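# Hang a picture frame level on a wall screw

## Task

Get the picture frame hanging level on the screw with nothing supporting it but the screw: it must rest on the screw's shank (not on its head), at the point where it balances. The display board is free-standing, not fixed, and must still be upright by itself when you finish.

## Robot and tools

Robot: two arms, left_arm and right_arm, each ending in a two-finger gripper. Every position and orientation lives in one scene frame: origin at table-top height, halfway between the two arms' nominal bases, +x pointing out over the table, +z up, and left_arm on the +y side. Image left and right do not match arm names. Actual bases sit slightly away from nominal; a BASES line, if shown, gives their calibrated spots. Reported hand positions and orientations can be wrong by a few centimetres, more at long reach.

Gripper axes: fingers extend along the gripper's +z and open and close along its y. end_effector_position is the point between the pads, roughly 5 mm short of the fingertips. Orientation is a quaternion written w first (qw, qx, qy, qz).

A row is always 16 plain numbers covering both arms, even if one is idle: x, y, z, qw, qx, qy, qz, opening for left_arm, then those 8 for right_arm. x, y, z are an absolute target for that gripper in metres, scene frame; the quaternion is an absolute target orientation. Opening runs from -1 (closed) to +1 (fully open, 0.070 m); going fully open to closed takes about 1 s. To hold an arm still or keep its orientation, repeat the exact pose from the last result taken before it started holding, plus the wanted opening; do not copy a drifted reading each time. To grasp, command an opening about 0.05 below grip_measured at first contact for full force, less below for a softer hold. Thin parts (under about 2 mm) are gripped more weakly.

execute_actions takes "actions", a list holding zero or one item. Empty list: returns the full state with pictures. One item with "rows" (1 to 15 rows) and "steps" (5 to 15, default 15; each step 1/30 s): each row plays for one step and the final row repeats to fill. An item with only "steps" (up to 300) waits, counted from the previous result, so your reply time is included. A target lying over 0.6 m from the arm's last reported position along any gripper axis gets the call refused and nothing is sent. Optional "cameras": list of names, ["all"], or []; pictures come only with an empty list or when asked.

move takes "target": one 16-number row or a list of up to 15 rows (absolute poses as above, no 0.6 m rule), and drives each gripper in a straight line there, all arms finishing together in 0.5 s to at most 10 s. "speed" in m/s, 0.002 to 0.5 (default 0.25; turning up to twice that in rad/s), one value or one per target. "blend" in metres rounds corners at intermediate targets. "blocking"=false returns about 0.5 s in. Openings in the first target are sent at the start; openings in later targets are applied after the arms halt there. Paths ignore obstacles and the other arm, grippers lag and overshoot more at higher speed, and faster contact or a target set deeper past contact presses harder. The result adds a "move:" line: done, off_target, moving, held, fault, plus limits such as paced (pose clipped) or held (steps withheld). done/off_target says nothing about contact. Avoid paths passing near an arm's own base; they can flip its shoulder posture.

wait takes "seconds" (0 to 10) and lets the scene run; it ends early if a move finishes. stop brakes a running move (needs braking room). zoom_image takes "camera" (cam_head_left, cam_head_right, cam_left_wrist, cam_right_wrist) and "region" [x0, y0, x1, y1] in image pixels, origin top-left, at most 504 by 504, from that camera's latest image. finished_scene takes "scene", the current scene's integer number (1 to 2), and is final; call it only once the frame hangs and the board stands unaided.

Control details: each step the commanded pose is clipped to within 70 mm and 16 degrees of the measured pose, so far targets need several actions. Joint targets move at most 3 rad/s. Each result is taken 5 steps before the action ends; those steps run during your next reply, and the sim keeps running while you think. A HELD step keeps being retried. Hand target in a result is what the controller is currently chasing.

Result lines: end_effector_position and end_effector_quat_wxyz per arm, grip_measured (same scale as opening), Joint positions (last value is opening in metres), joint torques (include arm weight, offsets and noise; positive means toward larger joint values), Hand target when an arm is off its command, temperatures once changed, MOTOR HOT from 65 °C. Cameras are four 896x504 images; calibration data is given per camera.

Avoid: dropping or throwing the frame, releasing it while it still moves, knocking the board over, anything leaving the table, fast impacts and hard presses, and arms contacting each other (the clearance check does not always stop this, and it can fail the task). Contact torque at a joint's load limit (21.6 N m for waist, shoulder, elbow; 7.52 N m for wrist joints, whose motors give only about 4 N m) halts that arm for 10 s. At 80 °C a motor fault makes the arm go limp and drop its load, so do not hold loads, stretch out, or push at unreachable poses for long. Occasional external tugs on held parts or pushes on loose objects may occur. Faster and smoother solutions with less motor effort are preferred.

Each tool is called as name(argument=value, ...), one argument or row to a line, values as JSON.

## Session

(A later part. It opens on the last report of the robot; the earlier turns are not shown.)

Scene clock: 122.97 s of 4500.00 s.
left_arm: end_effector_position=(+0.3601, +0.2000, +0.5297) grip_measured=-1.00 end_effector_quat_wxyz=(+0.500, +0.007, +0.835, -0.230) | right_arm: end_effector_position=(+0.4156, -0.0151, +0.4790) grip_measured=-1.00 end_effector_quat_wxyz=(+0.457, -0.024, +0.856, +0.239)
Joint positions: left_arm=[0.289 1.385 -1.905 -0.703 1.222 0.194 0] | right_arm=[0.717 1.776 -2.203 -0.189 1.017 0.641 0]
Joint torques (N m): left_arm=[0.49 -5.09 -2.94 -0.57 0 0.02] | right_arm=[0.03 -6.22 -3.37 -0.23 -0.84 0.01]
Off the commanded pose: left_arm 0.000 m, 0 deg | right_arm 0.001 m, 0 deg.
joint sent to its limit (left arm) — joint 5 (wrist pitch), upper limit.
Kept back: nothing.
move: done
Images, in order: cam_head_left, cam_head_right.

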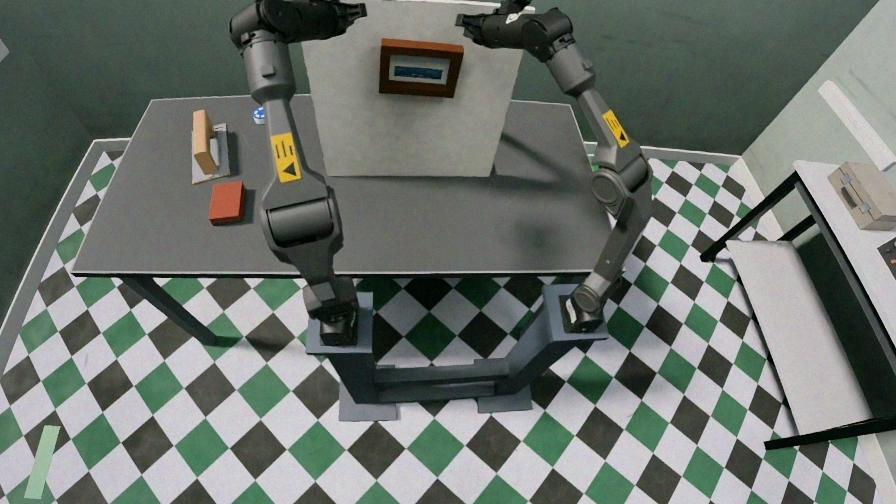

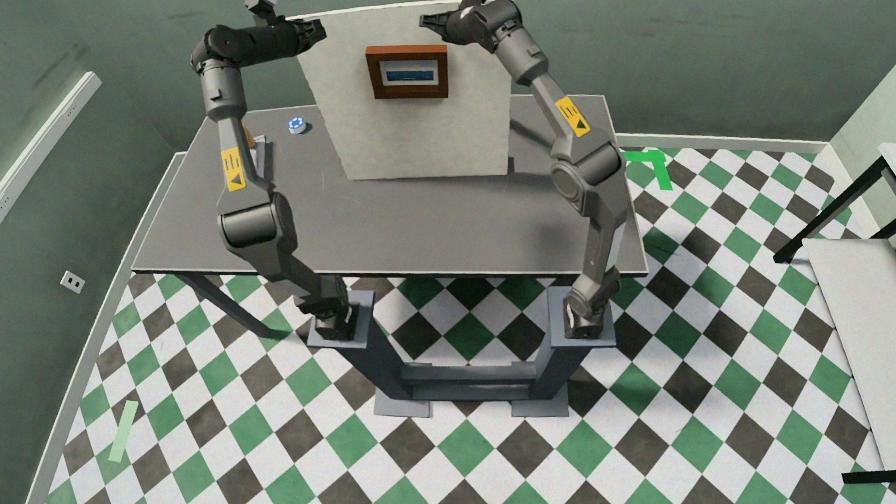

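move(
  target=[
    [0.36,0.2,0.53,0.5,0.007,0.835,-0.23,-1,0.37,-0.10,0.48,0.58,-0.11,0.79,0.2,-1],
    [0.36,0.2,0.53,0.5,0.007,0.835,-0.23,-1,0.40,-0.075,0.424,0.676,-0.179,0.694,0.172,-1],
    [0.36,0.2,0.53,0.5,0.007,0.835,-0.23,-1,0.421,-0.05,0.424,0.676,-0.179,0.694,0.172,-1],
  ],
  speed=[0.2, 0.2,0.1],
  blend=0.01,
  cameras=["cam_head_left", "cam_head_right", "cam_right_wrist", "cam_left_wrist"],
)

zoom_image(
  camera="cam_head_left",
  region=[350, 10, 490, 120],
)

zoom_image(
  camera="cam_head_right",
  region=[340, 10, 480, 120],
)

Scene clock: 127.87 s of 4500.00 s.
left_arm: end_effector_position=(+0.3601, +0.2000, +0.5297) grip_measured=-1.00 end_effector_quat_wxyz=(+0.500, +0.007, +0.835, -0.230) | right_arm: end_effector_position=(+0.4208, -0.0501, +0.4236) grip_measured=-1.00 end_effector_quat_wxyz=(+0.676, -0.179, +0.694, +0.172)
Joint positions: left_arm=[0.289 1.385 -1.905 -0.703 1.222 0.194 0] | right_arm=[0.625 1.47 -1.189 0.538 -0.192 -0.53 0]
Joint torques (N m): left_arm=[0.38 -5.06 -2.85 -0.51 0.08 0.03] | right_arm=[0.54 -4.51 -4.92 -0.39 -0.82 0.23]
Off the commanded pose: left_arm 0.000 m, 0 deg | right_arm 0.000 m, 0 deg.
joint sent to its limit (left arm) — joint 5 (wrist pitch), upper limit.
Kept back: nothing.
move: done
camera_calibration:
cam_left_wrist: T_world_to_cam=[[-0.227249, -0.905475, 0.358432, 0.0765991], [-0.881049, 0.0343665, -0.471775, 0.560906], [0.414863, -0.423007, -0.805577, 0.483603], [0, 0, 0, 1]]
cam_right_wrist: T_world_to_cam=[[0.472143, -0.880813, -0.0353599, -0.227157], [-0.570163, -0.274541, -0.774301, 0.547903], [0.672306, 0.385741, -0.631829, 0.122387], [0, 0, 0, 1]]

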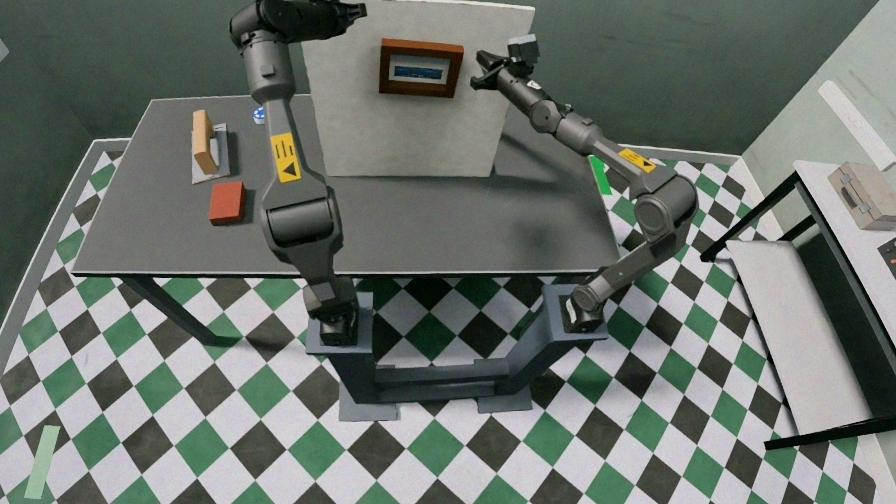

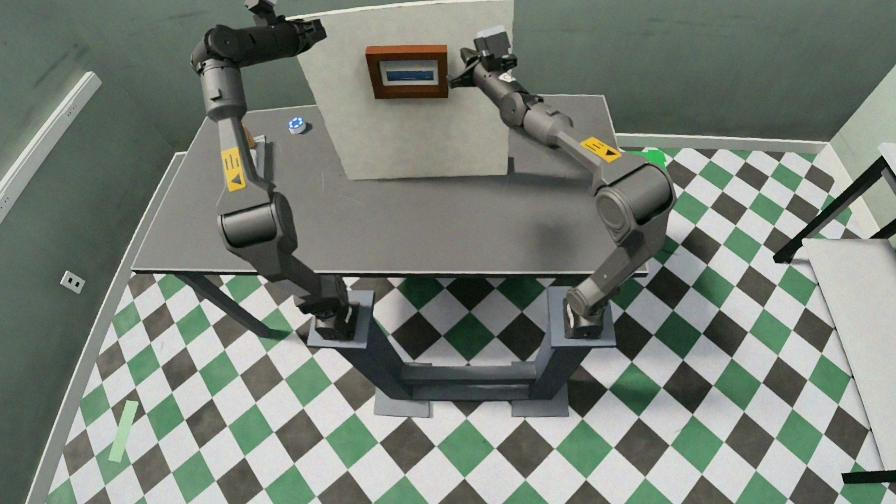

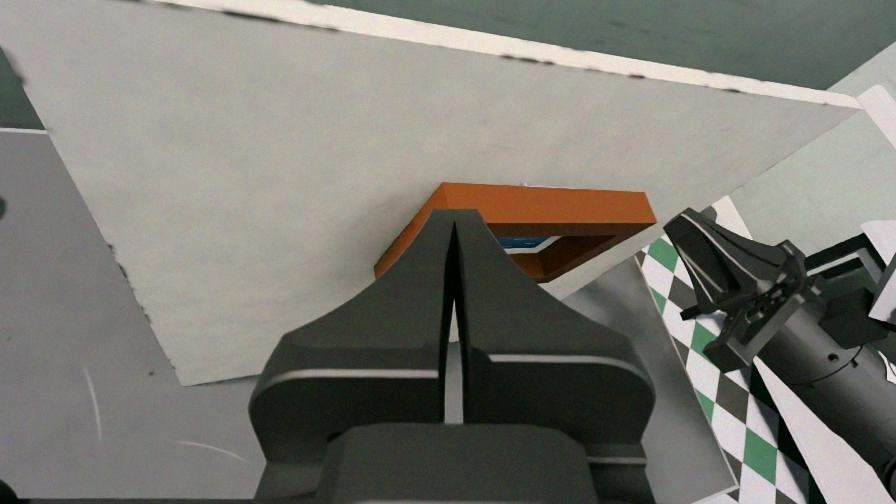

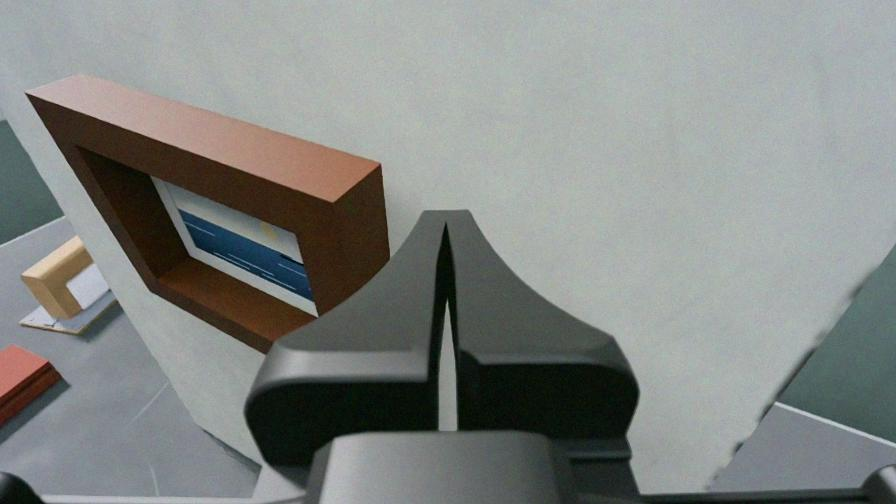

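Scaled by 3.600 from the camera's 896x504 image, which has a finer 1280x720 frame.

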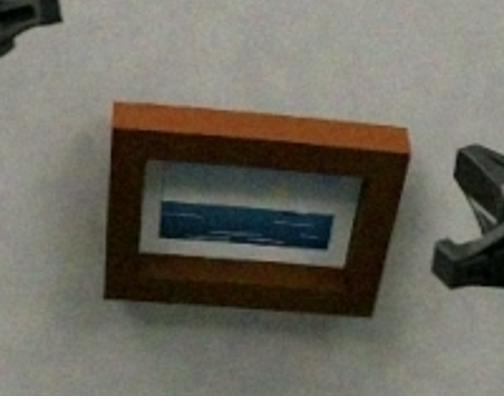

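Scaled by 3.600 from the camera's 896x504 image, which has a finer 1280x720 frame.

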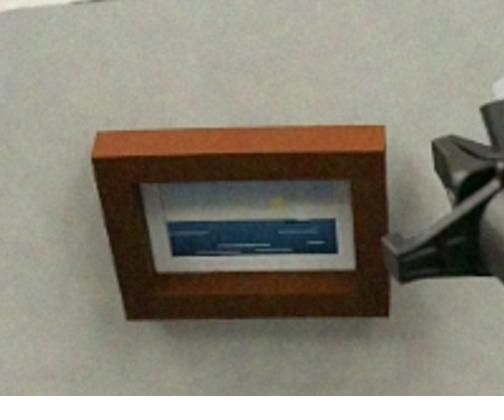

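move(
  target=[
    [0.36,0.2,0.53,0.5,0.007,0.835,-0.23,-1,0.424,-0.036,0.424,0.676,-0.179,0.694,0.172,-1],
  ],
  speed=[0.05],
  cameras=["cam_head_left", "cam_head_right", "cam_right_wrist"],
)

zoom_image(
  camera="cam_right_wrist",
  region=[230, 100, 530, 300],
)

zoom_image(
  camera="cam_head_right",
  region=[340, 10, 480, 120],
)

zoom_image(
  camera="cam_head_left",
  region=[350, 10, 490, 120],
)

Scene clock: 129.13 s of 4500.00 s.
left_arm: end_effector_position=(+0.3601, +0.2000, +0.5297) grip_measured=-1.00 end_effector_quat_wxyz=(+0.500, +0.007, +0.835, -0.230) | right_arm: end_effector_position=(+0.4241, -0.0362, +0.4238) grip_measured=-1.00 end_effector_quat_wxyz=(+0.676, -0.179, +0.694, +0.172)
Joint positions: left_arm=[0.289 1.385 -1.905 -0.703 1.222 0.194 0] | right_arm=[0.662 1.508 -1.23 0.704 -0.212 -0.692 0]
Joint torques (N m): left_arm=[0.26 -5.01 -2.79 -0.48 0.06 0] | right_arm=[0.44 -5.46 -4.88 -0.3 -0.72 0.05]
Off the commanded pose: left_arm 0.000 m, 0 deg | right_arm 0.000 m, 0 deg.
joint sent to its limit (left arm) — joint 5 (wrist pitch), upper limit.
Kept back: nothing.
move: done
camera_calibration:
cam_right_wrist: T_world_to_cam=[[0.47046, -0.881717, -0.035234, -0.215871], [-0.570581, -0.273502, -0.77436, 0.553935], [0.67313, 0.38441, -0.631763, 0.114497], [0, 0, 0, 1]]
Images, in order: cam_head_left, cam_head_right, cam_right_wrist.

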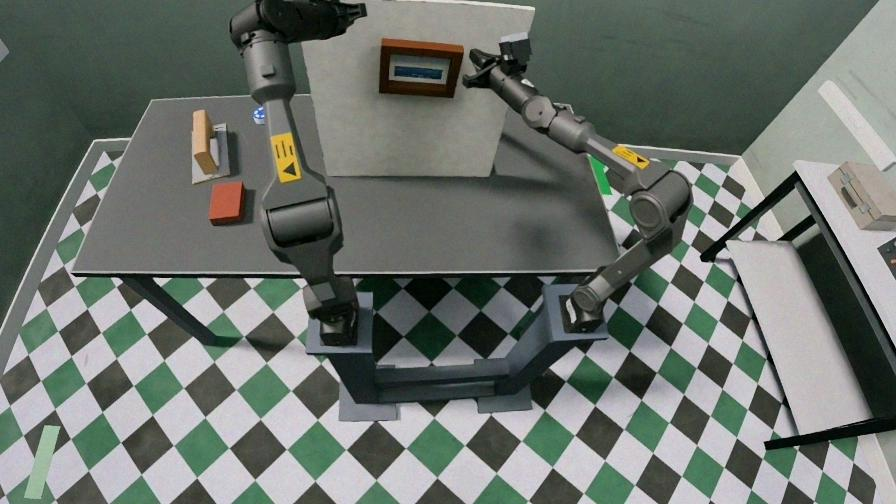

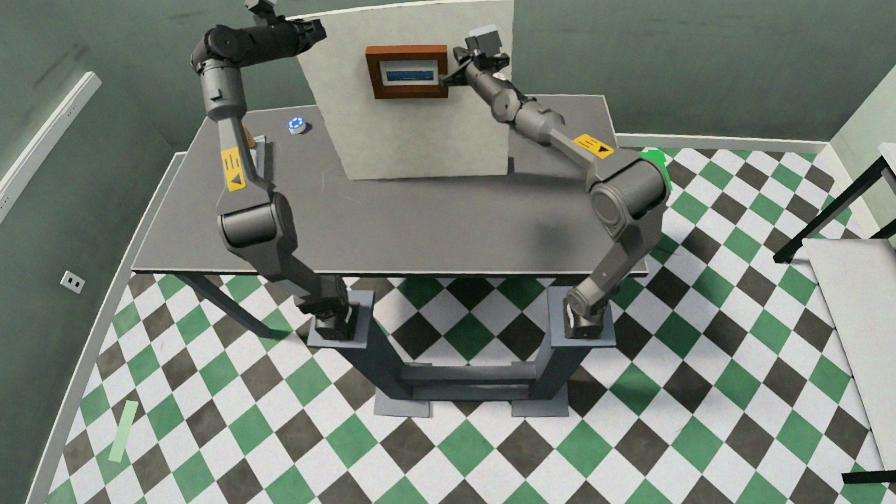

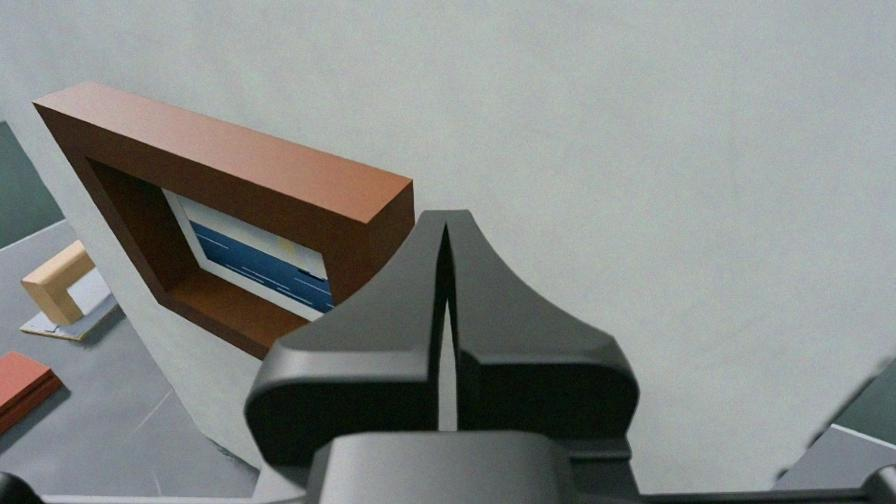

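Scaled by 1.680 from the camera's 896x504 image, which has a finer 1280x720 frame.

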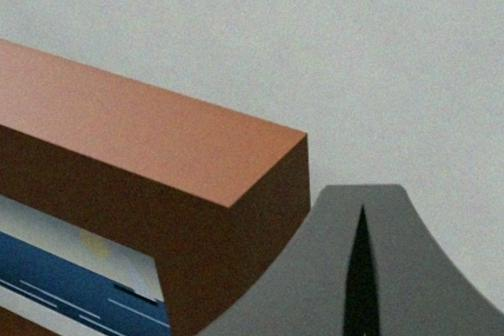

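Scaled by 3.600 from the camera's 896x504 image, which has a finer 1280x720 frame.

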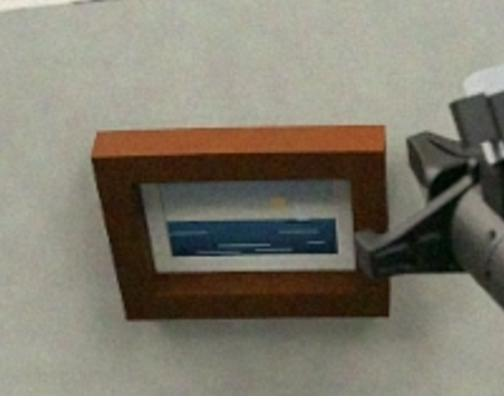

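Scaled by 3.600 from the camera's 896x504 image, which has a finer 1280x720 frame.

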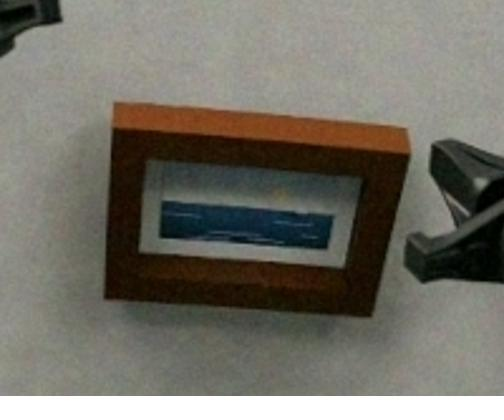

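zoom_image(
  camera="cam_head_left",
  region=[440, 30, 510, 85],
)

move(
  target=[
    [0.36,0.2,0.53,0.5,0.007,0.835,-0.23,-1,0.424,-0.034,0.424,0.676,-0.179,0.694,0.172,-1],
  ],
  speed=[0.02],
  cameras=["cam_left_wrist", "cam_right_wrist", "cam_head_left"],
)

zoom_image(
  camera="cam_left_wrist",
  region=[480, 160, 760, 280],
)

zoom_image(
  camera="cam_right_wrist",
  region=[330, 130, 530, 260],
)

Scaled by 7.200 from the camera's 896x504 image, which has a finer 1280x720 frame.

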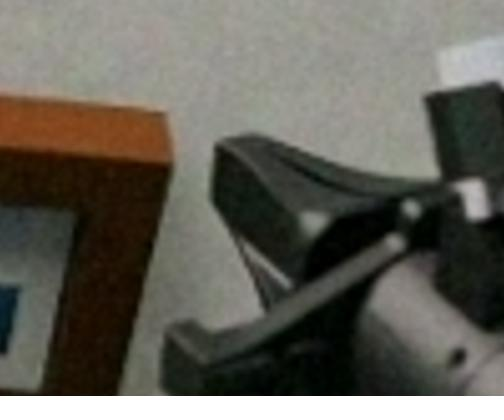

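Scene clock: 130.73 s of 4500.00 s.
left_arm: end_effector_position=(+0.3601, +0.2000, +0.5297) grip_measured=-1.00 end_effector_quat_wxyz=(+0.500, +0.007, +0.835, -0.230) | right_arm: end_effector_position=(+0.4240, -0.0341, +0.4239) grip_measured=-1.00 end_effector_quat_wxyz=(+0.676, -0.179, +0.694, +0.172)
Joint positions: left_arm=[0.289 1.385 -1.905 -0.703 1.222 0.194 0] | right_arm=[0.668 1.511 -1.235 0.726 -0.215 -0.714 0]
Joint torques (N m): left_arm=[0.34 -5 -2.83 -0.45 0.09 0.04] | right_arm=[0.6 -4.81 -5.03 -0.18 -0.74 -0.07]
Off the commanded pose: left_arm 0.000 m, 0 deg | right_arm 0.000 m, 0 deg.
joint sent to its limit (left arm) — joint 5 (wrist pitch), upper limit.
Kept back: nothing.
move: done
camera_calibration:
cam_left_wrist: T_world_to_cam=[[-0.227249, -0.905475, 0.358432, 0.0765991], [-0.881049, 0.0343665, -0.471775, 0.560906], [0.414863, -0.423007, -0.805577, 0.483603], [0, 0, 0, 1]]
cam_right_wrist: T_world_to_cam=[[0.471053, -0.881414, -0.034916, -0.214309], [-0.570174, -0.274038, -0.774471, 0.554432], [0.673061, 0.384725, -0.631645, 0.113886], [0, 0, 0, 1]]
Images, in order: cam_head_left, cam_left_wrist, cam_right_wrist.

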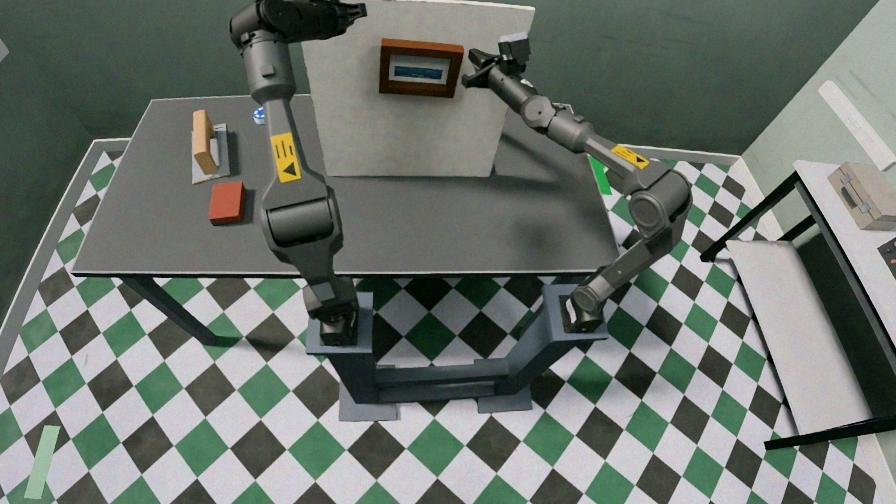

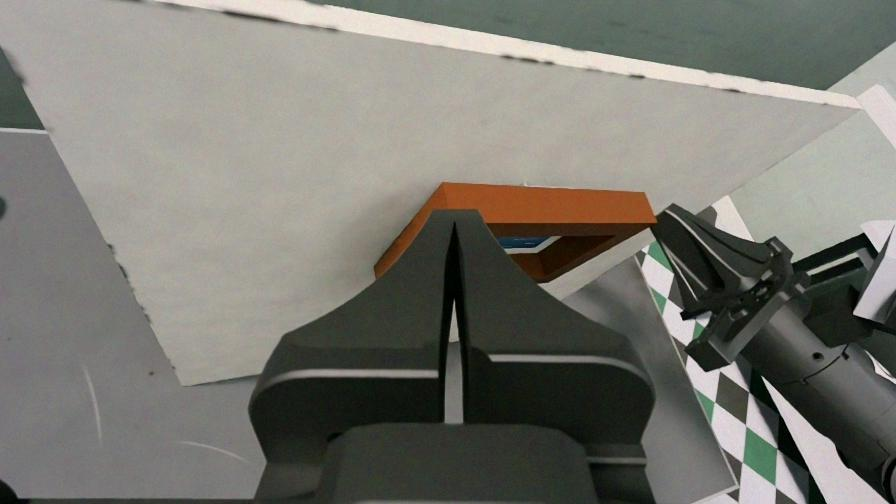

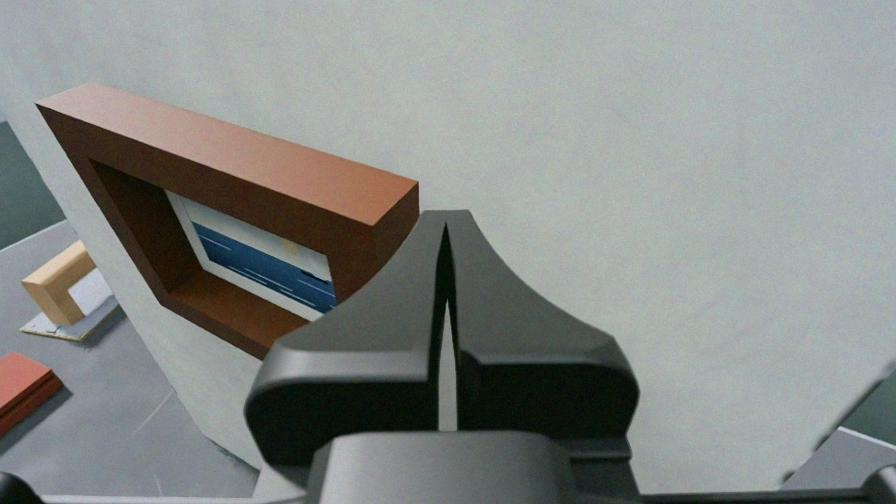

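Scaled by 1.800 from the camera's 896x504 image, which has a finer 1280x720 frame.

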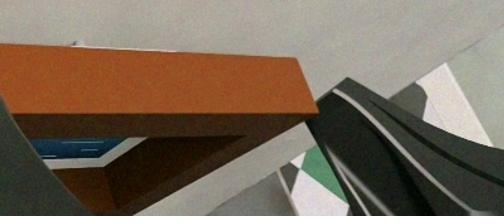

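Scaled by 2.520 from the camera's 896x504 image, which has a finer 1280x720 frame.

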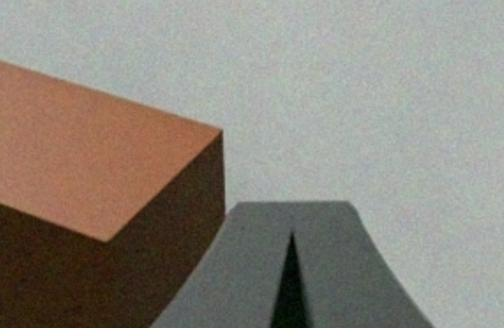

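move(
  target=[0.36,0.2,0.53,0.5,0.007,0.835,-0.23,-1,0.424,-0.0335,0.424,0.676,-0.179,0.694,0.172,-1],
  speed=0.02,
  cameras=["cam_left_wrist","cam_right_wrist","cam_head_left"],
)

zoom_image(
  camera="cam_left_wrist",
  region=[480, 160, 760, 280],
)

zoom_image(
  camera="cam_right_wrist",
  region=[330, 130, 530, 260],
)

zoom_image(
  camera="cam_head_left",
  region=[350, 10, 490, 120],
)

Scene clock: 132.70 s of 4500.00 s.
left_arm: end_effector_position=(+0.3601, +0.2000, +0.5297) grip_measured=-1.00 end_effector_quat_wxyz=(+0.500, +0.007, +0.835, -0.230) | right_arm: end_effector_position=(+0.4241, -0.0338, +0.4239) grip_measured=-1.00 end_effector_quat_wxyz=(+0.676, -0.179, +0.694, +0.172)
Joint positions: left_arm=[0.289 1.385 -1.905 -0.703 1.222 0.194 0] | right_arm=[0.669 1.512 -1.235 0.731 -0.216 -0.719 0]
Joint torques (N m): left_arm=[0.42 -5.02 -2.7 -0.44 0.07 0.02] | right_arm=[0.69 -4.83 -4.98 -0.12 -0.73 -0.12]
Off the commanded pose: left_arm 0.000 m, 0 deg | right_arm 0.000 m, 0 deg.
joint sent to its limit (left arm) — joint 5 (wrist pitch), upper limit.
Kept back: nothing.
move: done
camera_calibration:
cam_left_wrist: T_world_to_cam=[[-0.227249, -0.905475, 0.358432, 0.0765991], [-0.881049, 0.0343665, -0.471775, 0.560906], [0.414863, -0.423007, -0.805577, 0.483603], [0, 0, 0, 1]]
cam_right_wrist: T_world_to_cam=[[0.470579, -0.881663, -0.0350151, -0.213909], [-0.570402, -0.273691, -0.774425, 0.554628], [0.673199, 0.384401, -0.631696, 0.113644], [0, 0, 0, 1]]
Images, in order: cam_head_left, cam_left_wrist, cam_right_wrist.

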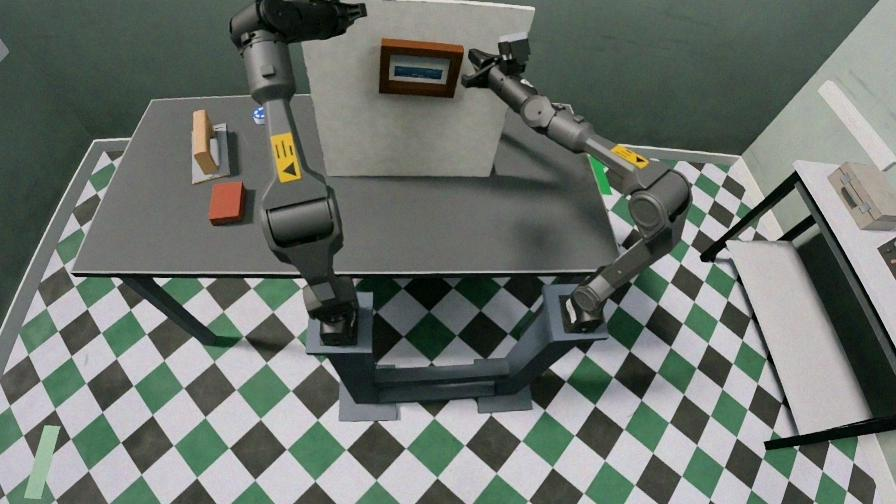

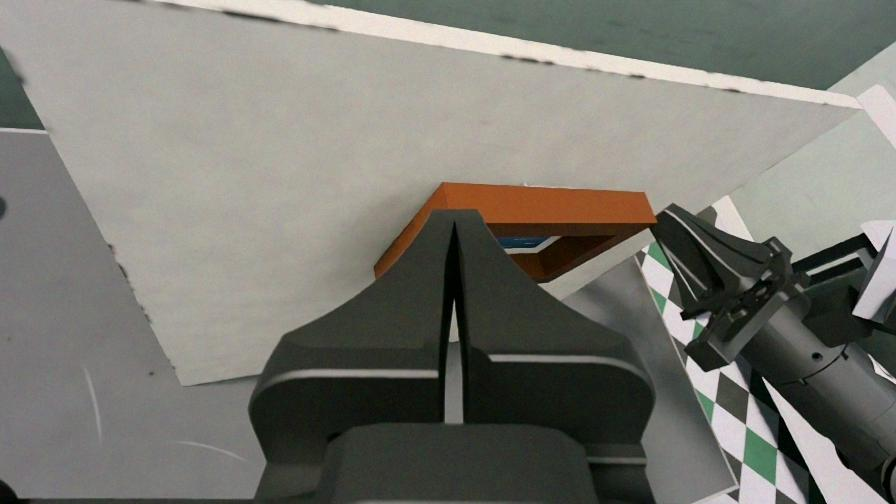

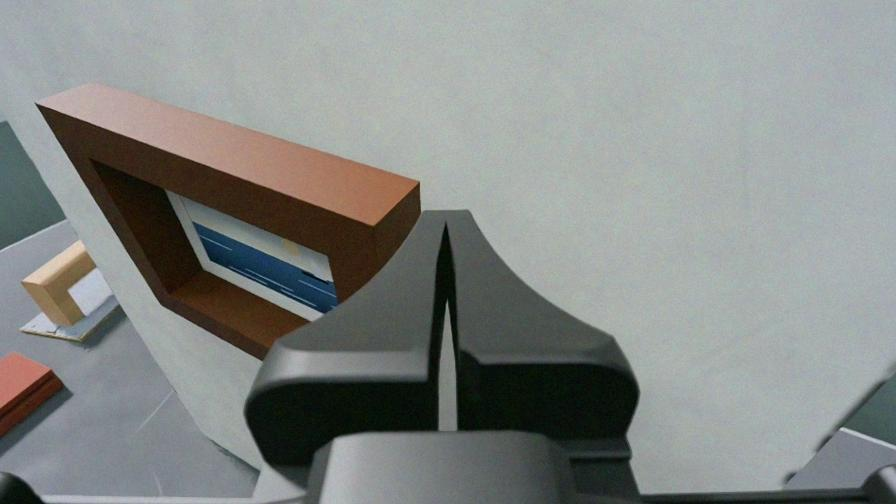

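Scaled by 1.800 from the camera's 896x504 image, which has a finer 1280x720 frame.

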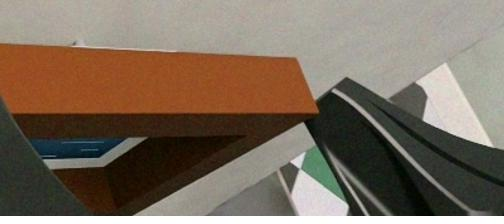

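Scaled by 2.520 from the camera's 896x504 image, which has a finer 1280x720 frame.

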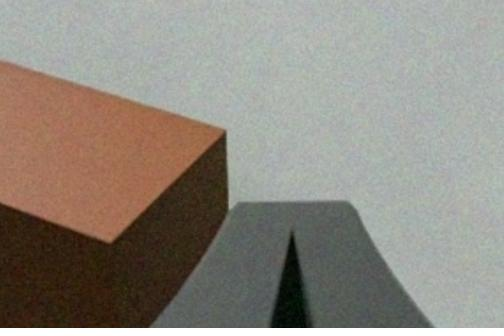

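Scaled by 3.600 from the camera's 896x504 image, which has a finer 1280x720 frame.

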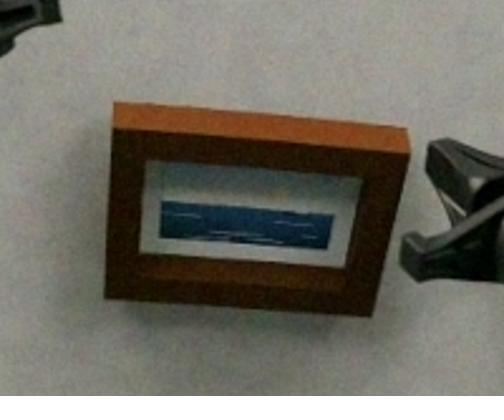

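move(
  target=[0.36,0.2,0.53,0.5,0.007,0.835,-0.23,-1,0.424,-0.0315,0.424,0.676,-0.179,0.694,0.172,-1],
  speed=0.01,
  cameras=["cam_left_wrist","cam_right_wrist"],
)

zoom_image(
  camera="cam_left_wrist",
  region=[480, 160, 760, 280],
)

zoom_image(
  camera="cam_right_wrist",
  region=[330, 130, 530, 260],
)

Scene clock: 133.63 s of 4500.00 s.
left_arm: end_effector_position=(+0.3601, +0.2000, +0.5297) grip_measured=-1.00 end_effector_quat_wxyz=(+0.500, +0.007, +0.835, -0.230) | right_arm: end_effector_position=(+0.4242, -0.0317, +0.4238) grip_measured=-1.00 end_effector_quat_wxyz=(+0.676, -0.179, +0.694, +0.172)
Joint positions: left_arm=[0.289 1.385 -1.905 -0.703 1.222 0.194 0] | right_arm=[0.675 1.517 -1.24 0.753 -0.22 -0.74 0]
Joint torques (N m): left_arm=[0.33 -5.14 -3 -0.41 0.06 0.01] | right_arm=[0.56 -4.99 -4.97 -0.19 -0.71 -0.05]
Off the commanded pose: left_arm 0.000 m, 0 deg | right_arm 0.000 m, 0 deg.
joint sent to its limit (left arm) — joint 5 (wrist pitch), upper limit.
Kept back: nothing.
move: done
camera_calibration:
cam_left_wrist: T_world_to_cam=[[-0.227249, -0.905475, 0.358432, 0.0765991], [-0.881049, 0.0343665, -0.471775, 0.560906], [0.414863, -0.423007, -0.805577, 0.483603], [0, 0, 0, 1]]
cam_right_wrist: T_world_to_cam=[[0.470544, -0.881671, -0.0352884, -0.21197], [-0.570605, -0.273537, -0.77433, 0.555234], [0.673052, 0.384492, -0.631797, 0.112824], [0, 0, 0, 1]]
Images, in order: cam_left_wrist, cam_right_wrist.

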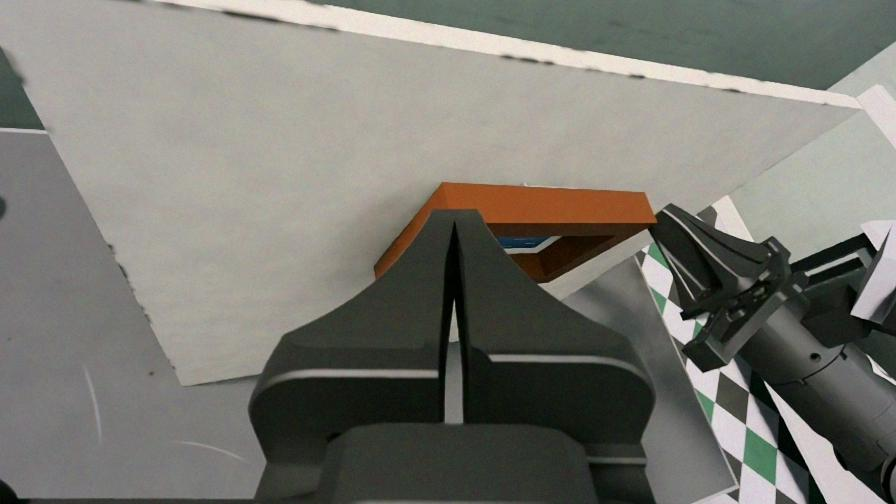

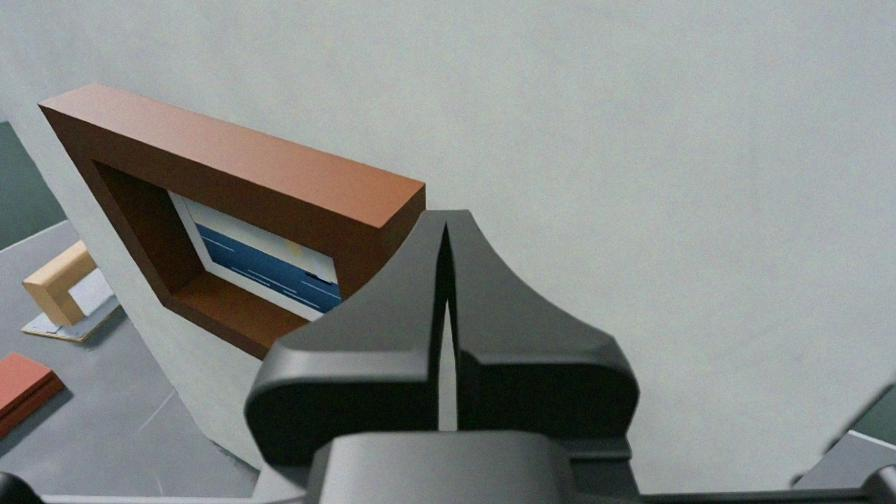

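Scaled by 1.800 from the camera's 896x504 image, which has a finer 1280x720 frame.

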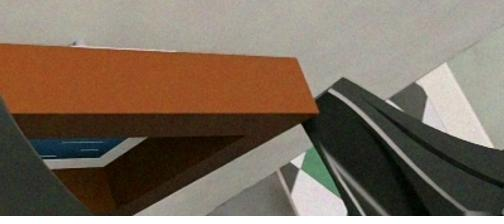

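Scaled by 2.520 from the camera's 896x504 image, which has a finer 1280x720 frame.

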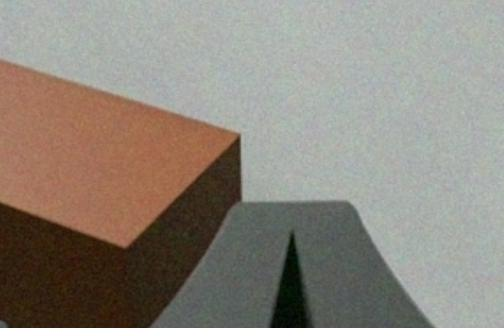

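move(
  target=[0.36,0.2,0.53,0.5,0.007,0.835,-0.23,-1,0.424,-0.0298,0.424,0.676,-0.179,0.694,0.172,-1],
  speed=0.01,
  cameras=["cam_left_wrist","cam_right_wrist"],
)

zoom_image(
  camera="cam_left_wrist",
  region=[480, 160, 760, 280],
)

zoom_image(
  camera="cam_right_wrist",
  region=[330, 130, 530, 260],
)

Scene clock: 134.67 s of 4500.00 s.
left_arm: end_effector_position=(+0.3601, +0.2000, +0.5297) grip_measured=-1.00 end_effector_quat_wxyz=(+0.500, +0.007, +0.835, -0.230) | right_arm: end_effector_position=(+0.4240, -0.0301, +0.4241) grip_measured=-1.00 end_effector_quat_wxyz=(+0.676, -0.179, +0.694, +0.172)
Joint positions: left_arm=[0.289 1.385 -1.905 -0.703 1.222 0.194 0] | right_arm=[0.679 1.52 -1.244 0.771 -0.223 -0.757 0]
Joint torques (N m): left_arm=[0.16 -5.06 -2.74 -0.41 0.06 0] | right_arm=[0.61 -4.97 -4.98 -0.19 -0.7 -0.07]
Off the commanded pose: left_arm 0.000 m, 0 deg | right_arm 0.000 m, 0 deg.
joint sent to its limit (left arm) — joint 5 (wrist pitch), upper limit.
Kept back: nothing.
move: done
camera_calibration:
cam_left_wrist: T_world_to_cam=[[-0.227249, -0.905475, 0.358432, 0.0765991], [-0.881049, 0.0343665, -0.471775, 0.560906], [0.414863, -0.423007, -0.805577, 0.483603], [0, 0, 0, 1]]
cam_right_wrist: T_world_to_cam=[[0.470746, -0.881566, -0.0352039, -0.210561], [-0.570227, -0.273563, -0.7746, 0.555747], [0.67323, 0.384714, -0.631472, 0.112304], [0, 0, 0, 1]]
Images, in order: cam_left_wrist, cam_right_wrist.

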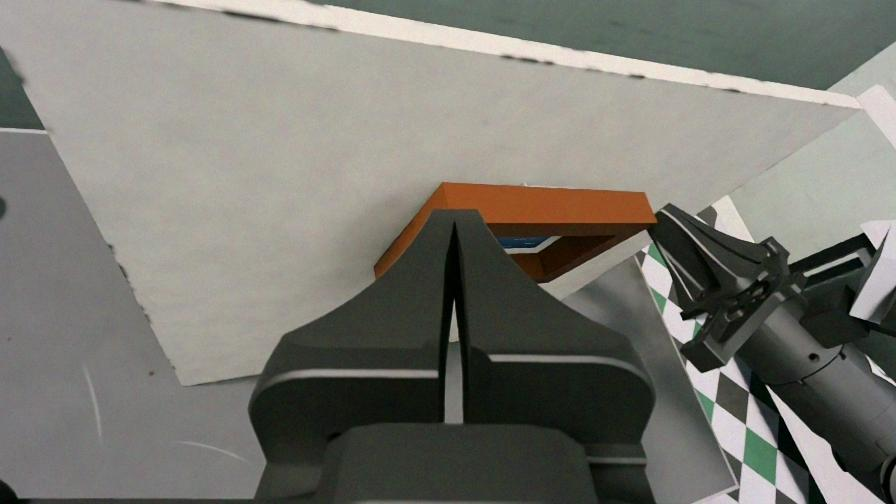

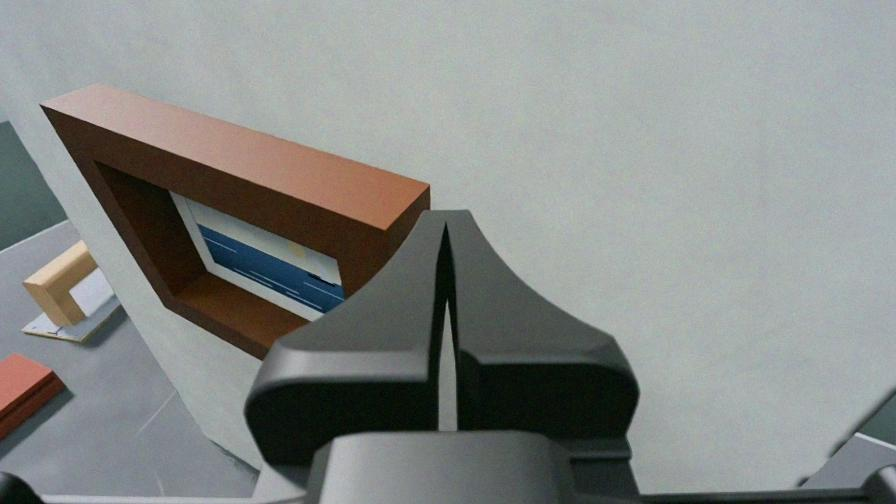

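Scaled by 1.800 from the camera's 896x504 image, which has a finer 1280x720 frame.

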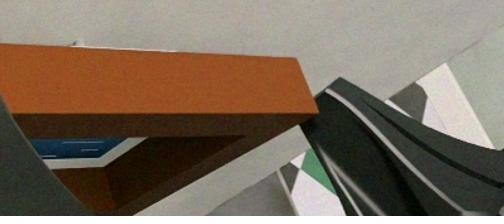

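Scaled by 2.520 from the camera's 896x504 image, which has a finer 1280x720 frame.

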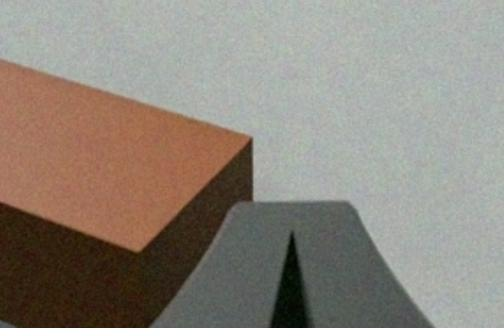

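move(
  target=[0.36,0.2,0.53,0.5,0.007,0.835,-0.23,-1,0.424,-0.028,0.424,0.676,-0.179,0.694,0.172,-1],
  speed=0.01,
  cameras=["cam_left_wrist","cam_right_wrist"],
)

zoom_image(
  camera="cam_left_wrist",
  region=[480, 160, 760, 280],
)

zoom_image(
  camera="cam_right_wrist",
  region=[330, 130, 530, 260],
)

Scene clock: 136.87 s of 4500.00 s.
left_arm: end_effector_position=(+0.3601, +0.2000, +0.5297) grip_measured=-1.00 end_effector_quat_wxyz=(+0.500, +0.007, +0.835, -0.230) | right_arm: end_effector_position=(+0.4238, -0.0281, +0.4240) grip_measured=-1.00 end_effector_quat_wxyz=(+0.676, -0.179, +0.694, +0.172)
Joint positions: left_arm=[0.289 1.385 -1.905 -0.703 1.222 0.194 0] | right_arm=[0.685 1.524 -1.248 0.788 -0.226 -0.774 0]
Joint torques (N m): left_arm=[0.21 -5.07 -2.86 -0.39 0.07 -0.01] | right_arm=[0.6 -4.99 -4.97 -0.19 -0.7 -0.07]
Off the commanded pose: left_arm 0.000 m, 0 deg | right_arm 0.000 m, 0 deg.
joint sent to its limit (left arm) — joint 5 (wrist pitch), upper limit.
Kept back: nothing.
move: done
camera_calibration:
cam_left_wrist: T_world_to_cam=[[-0.227249, -0.905475, 0.358432, 0.0765991], [-0.881049, 0.0343665, -0.471775, 0.560906], [0.414863, -0.423007, -0.805577, 0.483603], [0, 0, 0, 1]]
cam_right_wrist: T_world_to_cam=[[0.471124, -0.881371, -0.0350278, -0.208934], [-0.569996, -0.273896, -0.774652, 0.556066], [0.673162, 0.384922, -0.631417, 0.111623], [0, 0, 0, 1]]
Images, in order: cam_left_wrist, cam_right_wrist.

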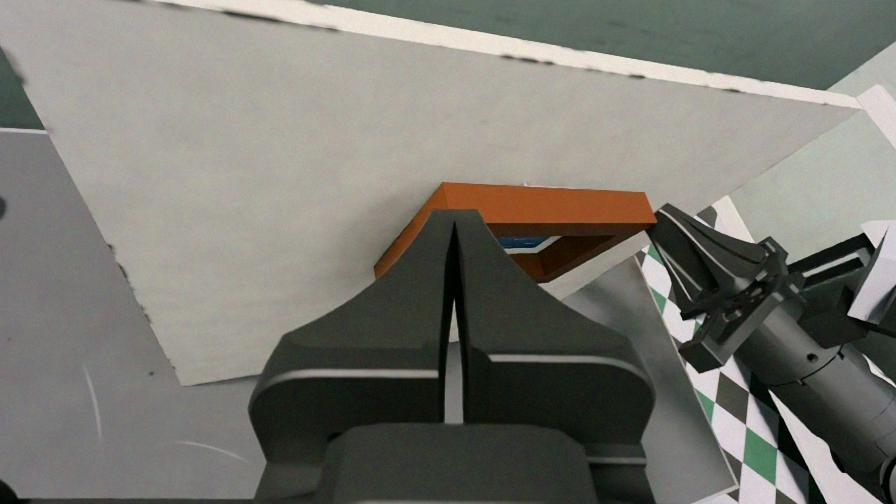

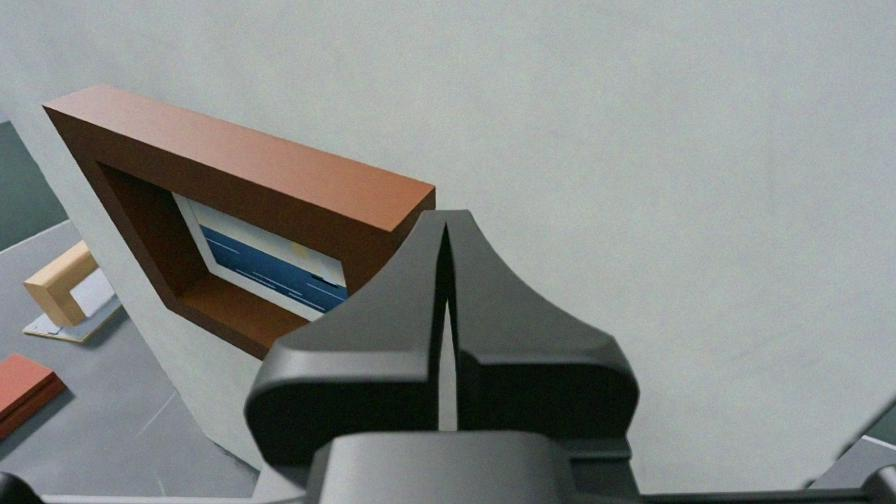

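Scaled by 1.800 from the camera's 896x504 image, which has a finer 1280x720 frame.

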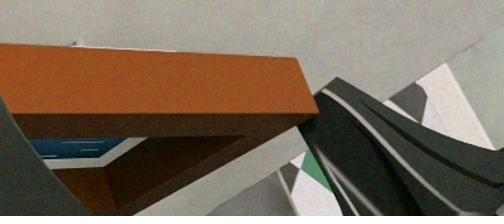

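Scaled by 2.520 from the camera's 896x504 image, which has a finer 1280x720 frame.

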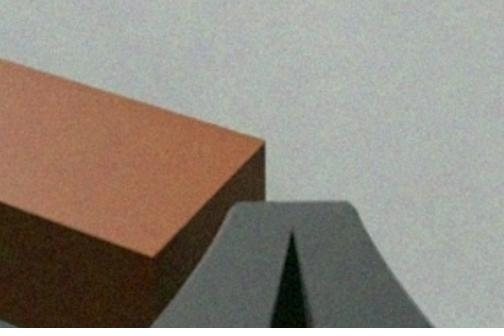

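move(
  target=[0.36,0.2,0.53,0.5,0.007,0.835,-0.23,-1,0.424,-0.0265,0.424,0.676,-0.179,0.694,0.172,-1],
  speed=0.01,
  cameras=["cam_left_wrist","cam_right_wrist"],
)

zoom_image(
  camera="cam_left_wrist",
  region=[480, 160, 760, 280],
)

zoom_image(
  camera="cam_right_wrist",
  region=[330, 130, 530, 260],
)

Scene clock: 137.97 s of 4500.00 s.
left_arm: end_effector_position=(+0.3601, +0.2000, +0.5297) grip_measured=-1.00 end_effector_quat_wxyz=(+0.500, +0.007, +0.835, -0.230) | right_arm: end_effector_position=(+0.4241, -0.0267, +0.4239) grip_measured=-1.00 end_effector_quat_wxyz=(+0.676, -0.179, +0.694, +0.172)
Joint positions: left_arm=[0.289 1.385 -1.905 -0.703 1.222 0.194 0] | right_arm=[0.689 1.527 -1.252 0.803 -0.229 -0.788 0]
Joint torques (N m): left_arm=[0.18 -4.84 -2.87 -0.38 0.06 0.01] | right_arm=[0.56 -5.04 -4.96 -0.19 -0.7 -0.08]
Off the commanded pose: left_arm 0.000 m, 0 deg | right_arm 0.000 m, 0 deg.
joint sent to its limit (left arm) — joint 5 (wrist pitch), upper limit.
Kept back: nothing.
move: done
camera_calibration:
cam_left_wrist: T_world_to_cam=[[-0.227249, -0.905475, 0.358432, 0.0765991], [-0.881049, 0.0343665, -0.471775, 0.560906], [0.414863, -0.423007, -0.805577, 0.483603], [0, 0, 0, 1]]
cam_right_wrist: T_world_to_cam=[[0.470663, -0.88161, -0.0352073, -0.207563], [-0.570433, -0.273609, -0.774431, 0.556551], [0.673114, 0.38458, -0.631677, 0.11094], [0, 0, 0, 1]]
Images, in order: cam_left_wrist, cam_right_wrist.

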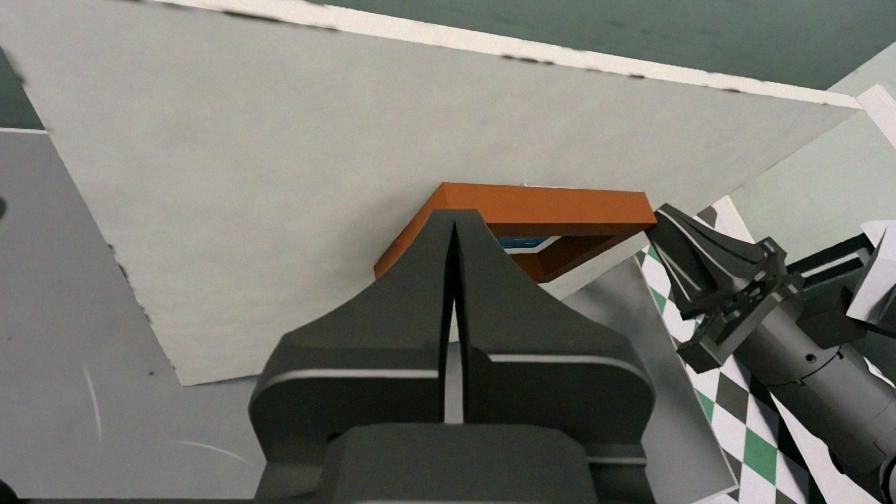

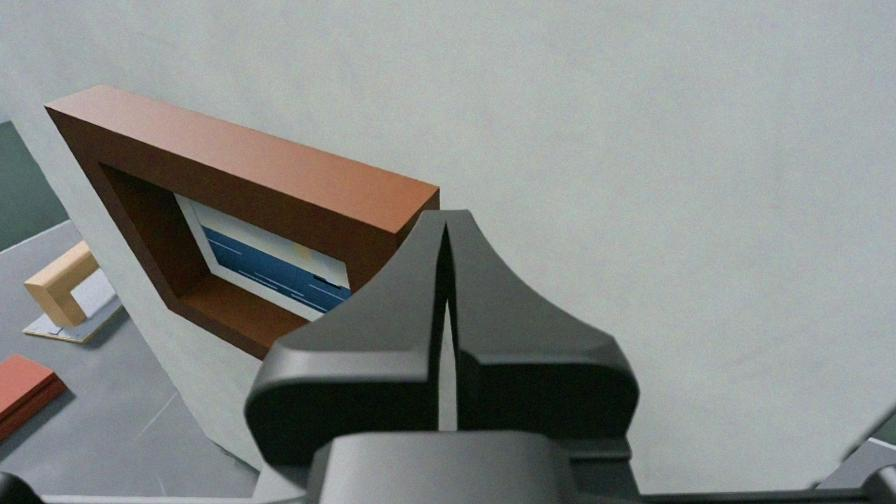

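Scaled by 1.800 from the camera's 896x504 image, which has a finer 1280x720 frame.

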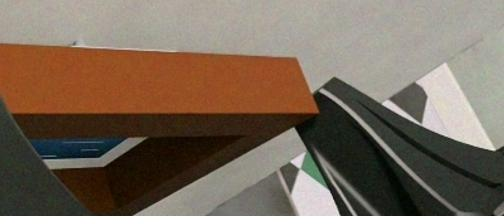

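Scaled by 2.520 from the camera's 896x504 image, which has a finer 1280x720 frame.

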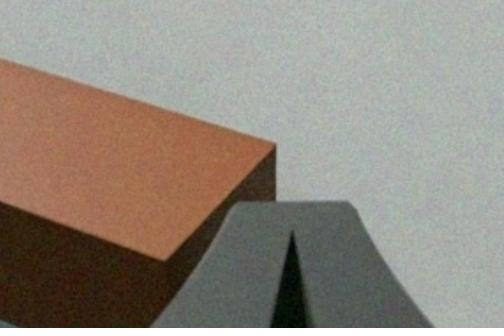

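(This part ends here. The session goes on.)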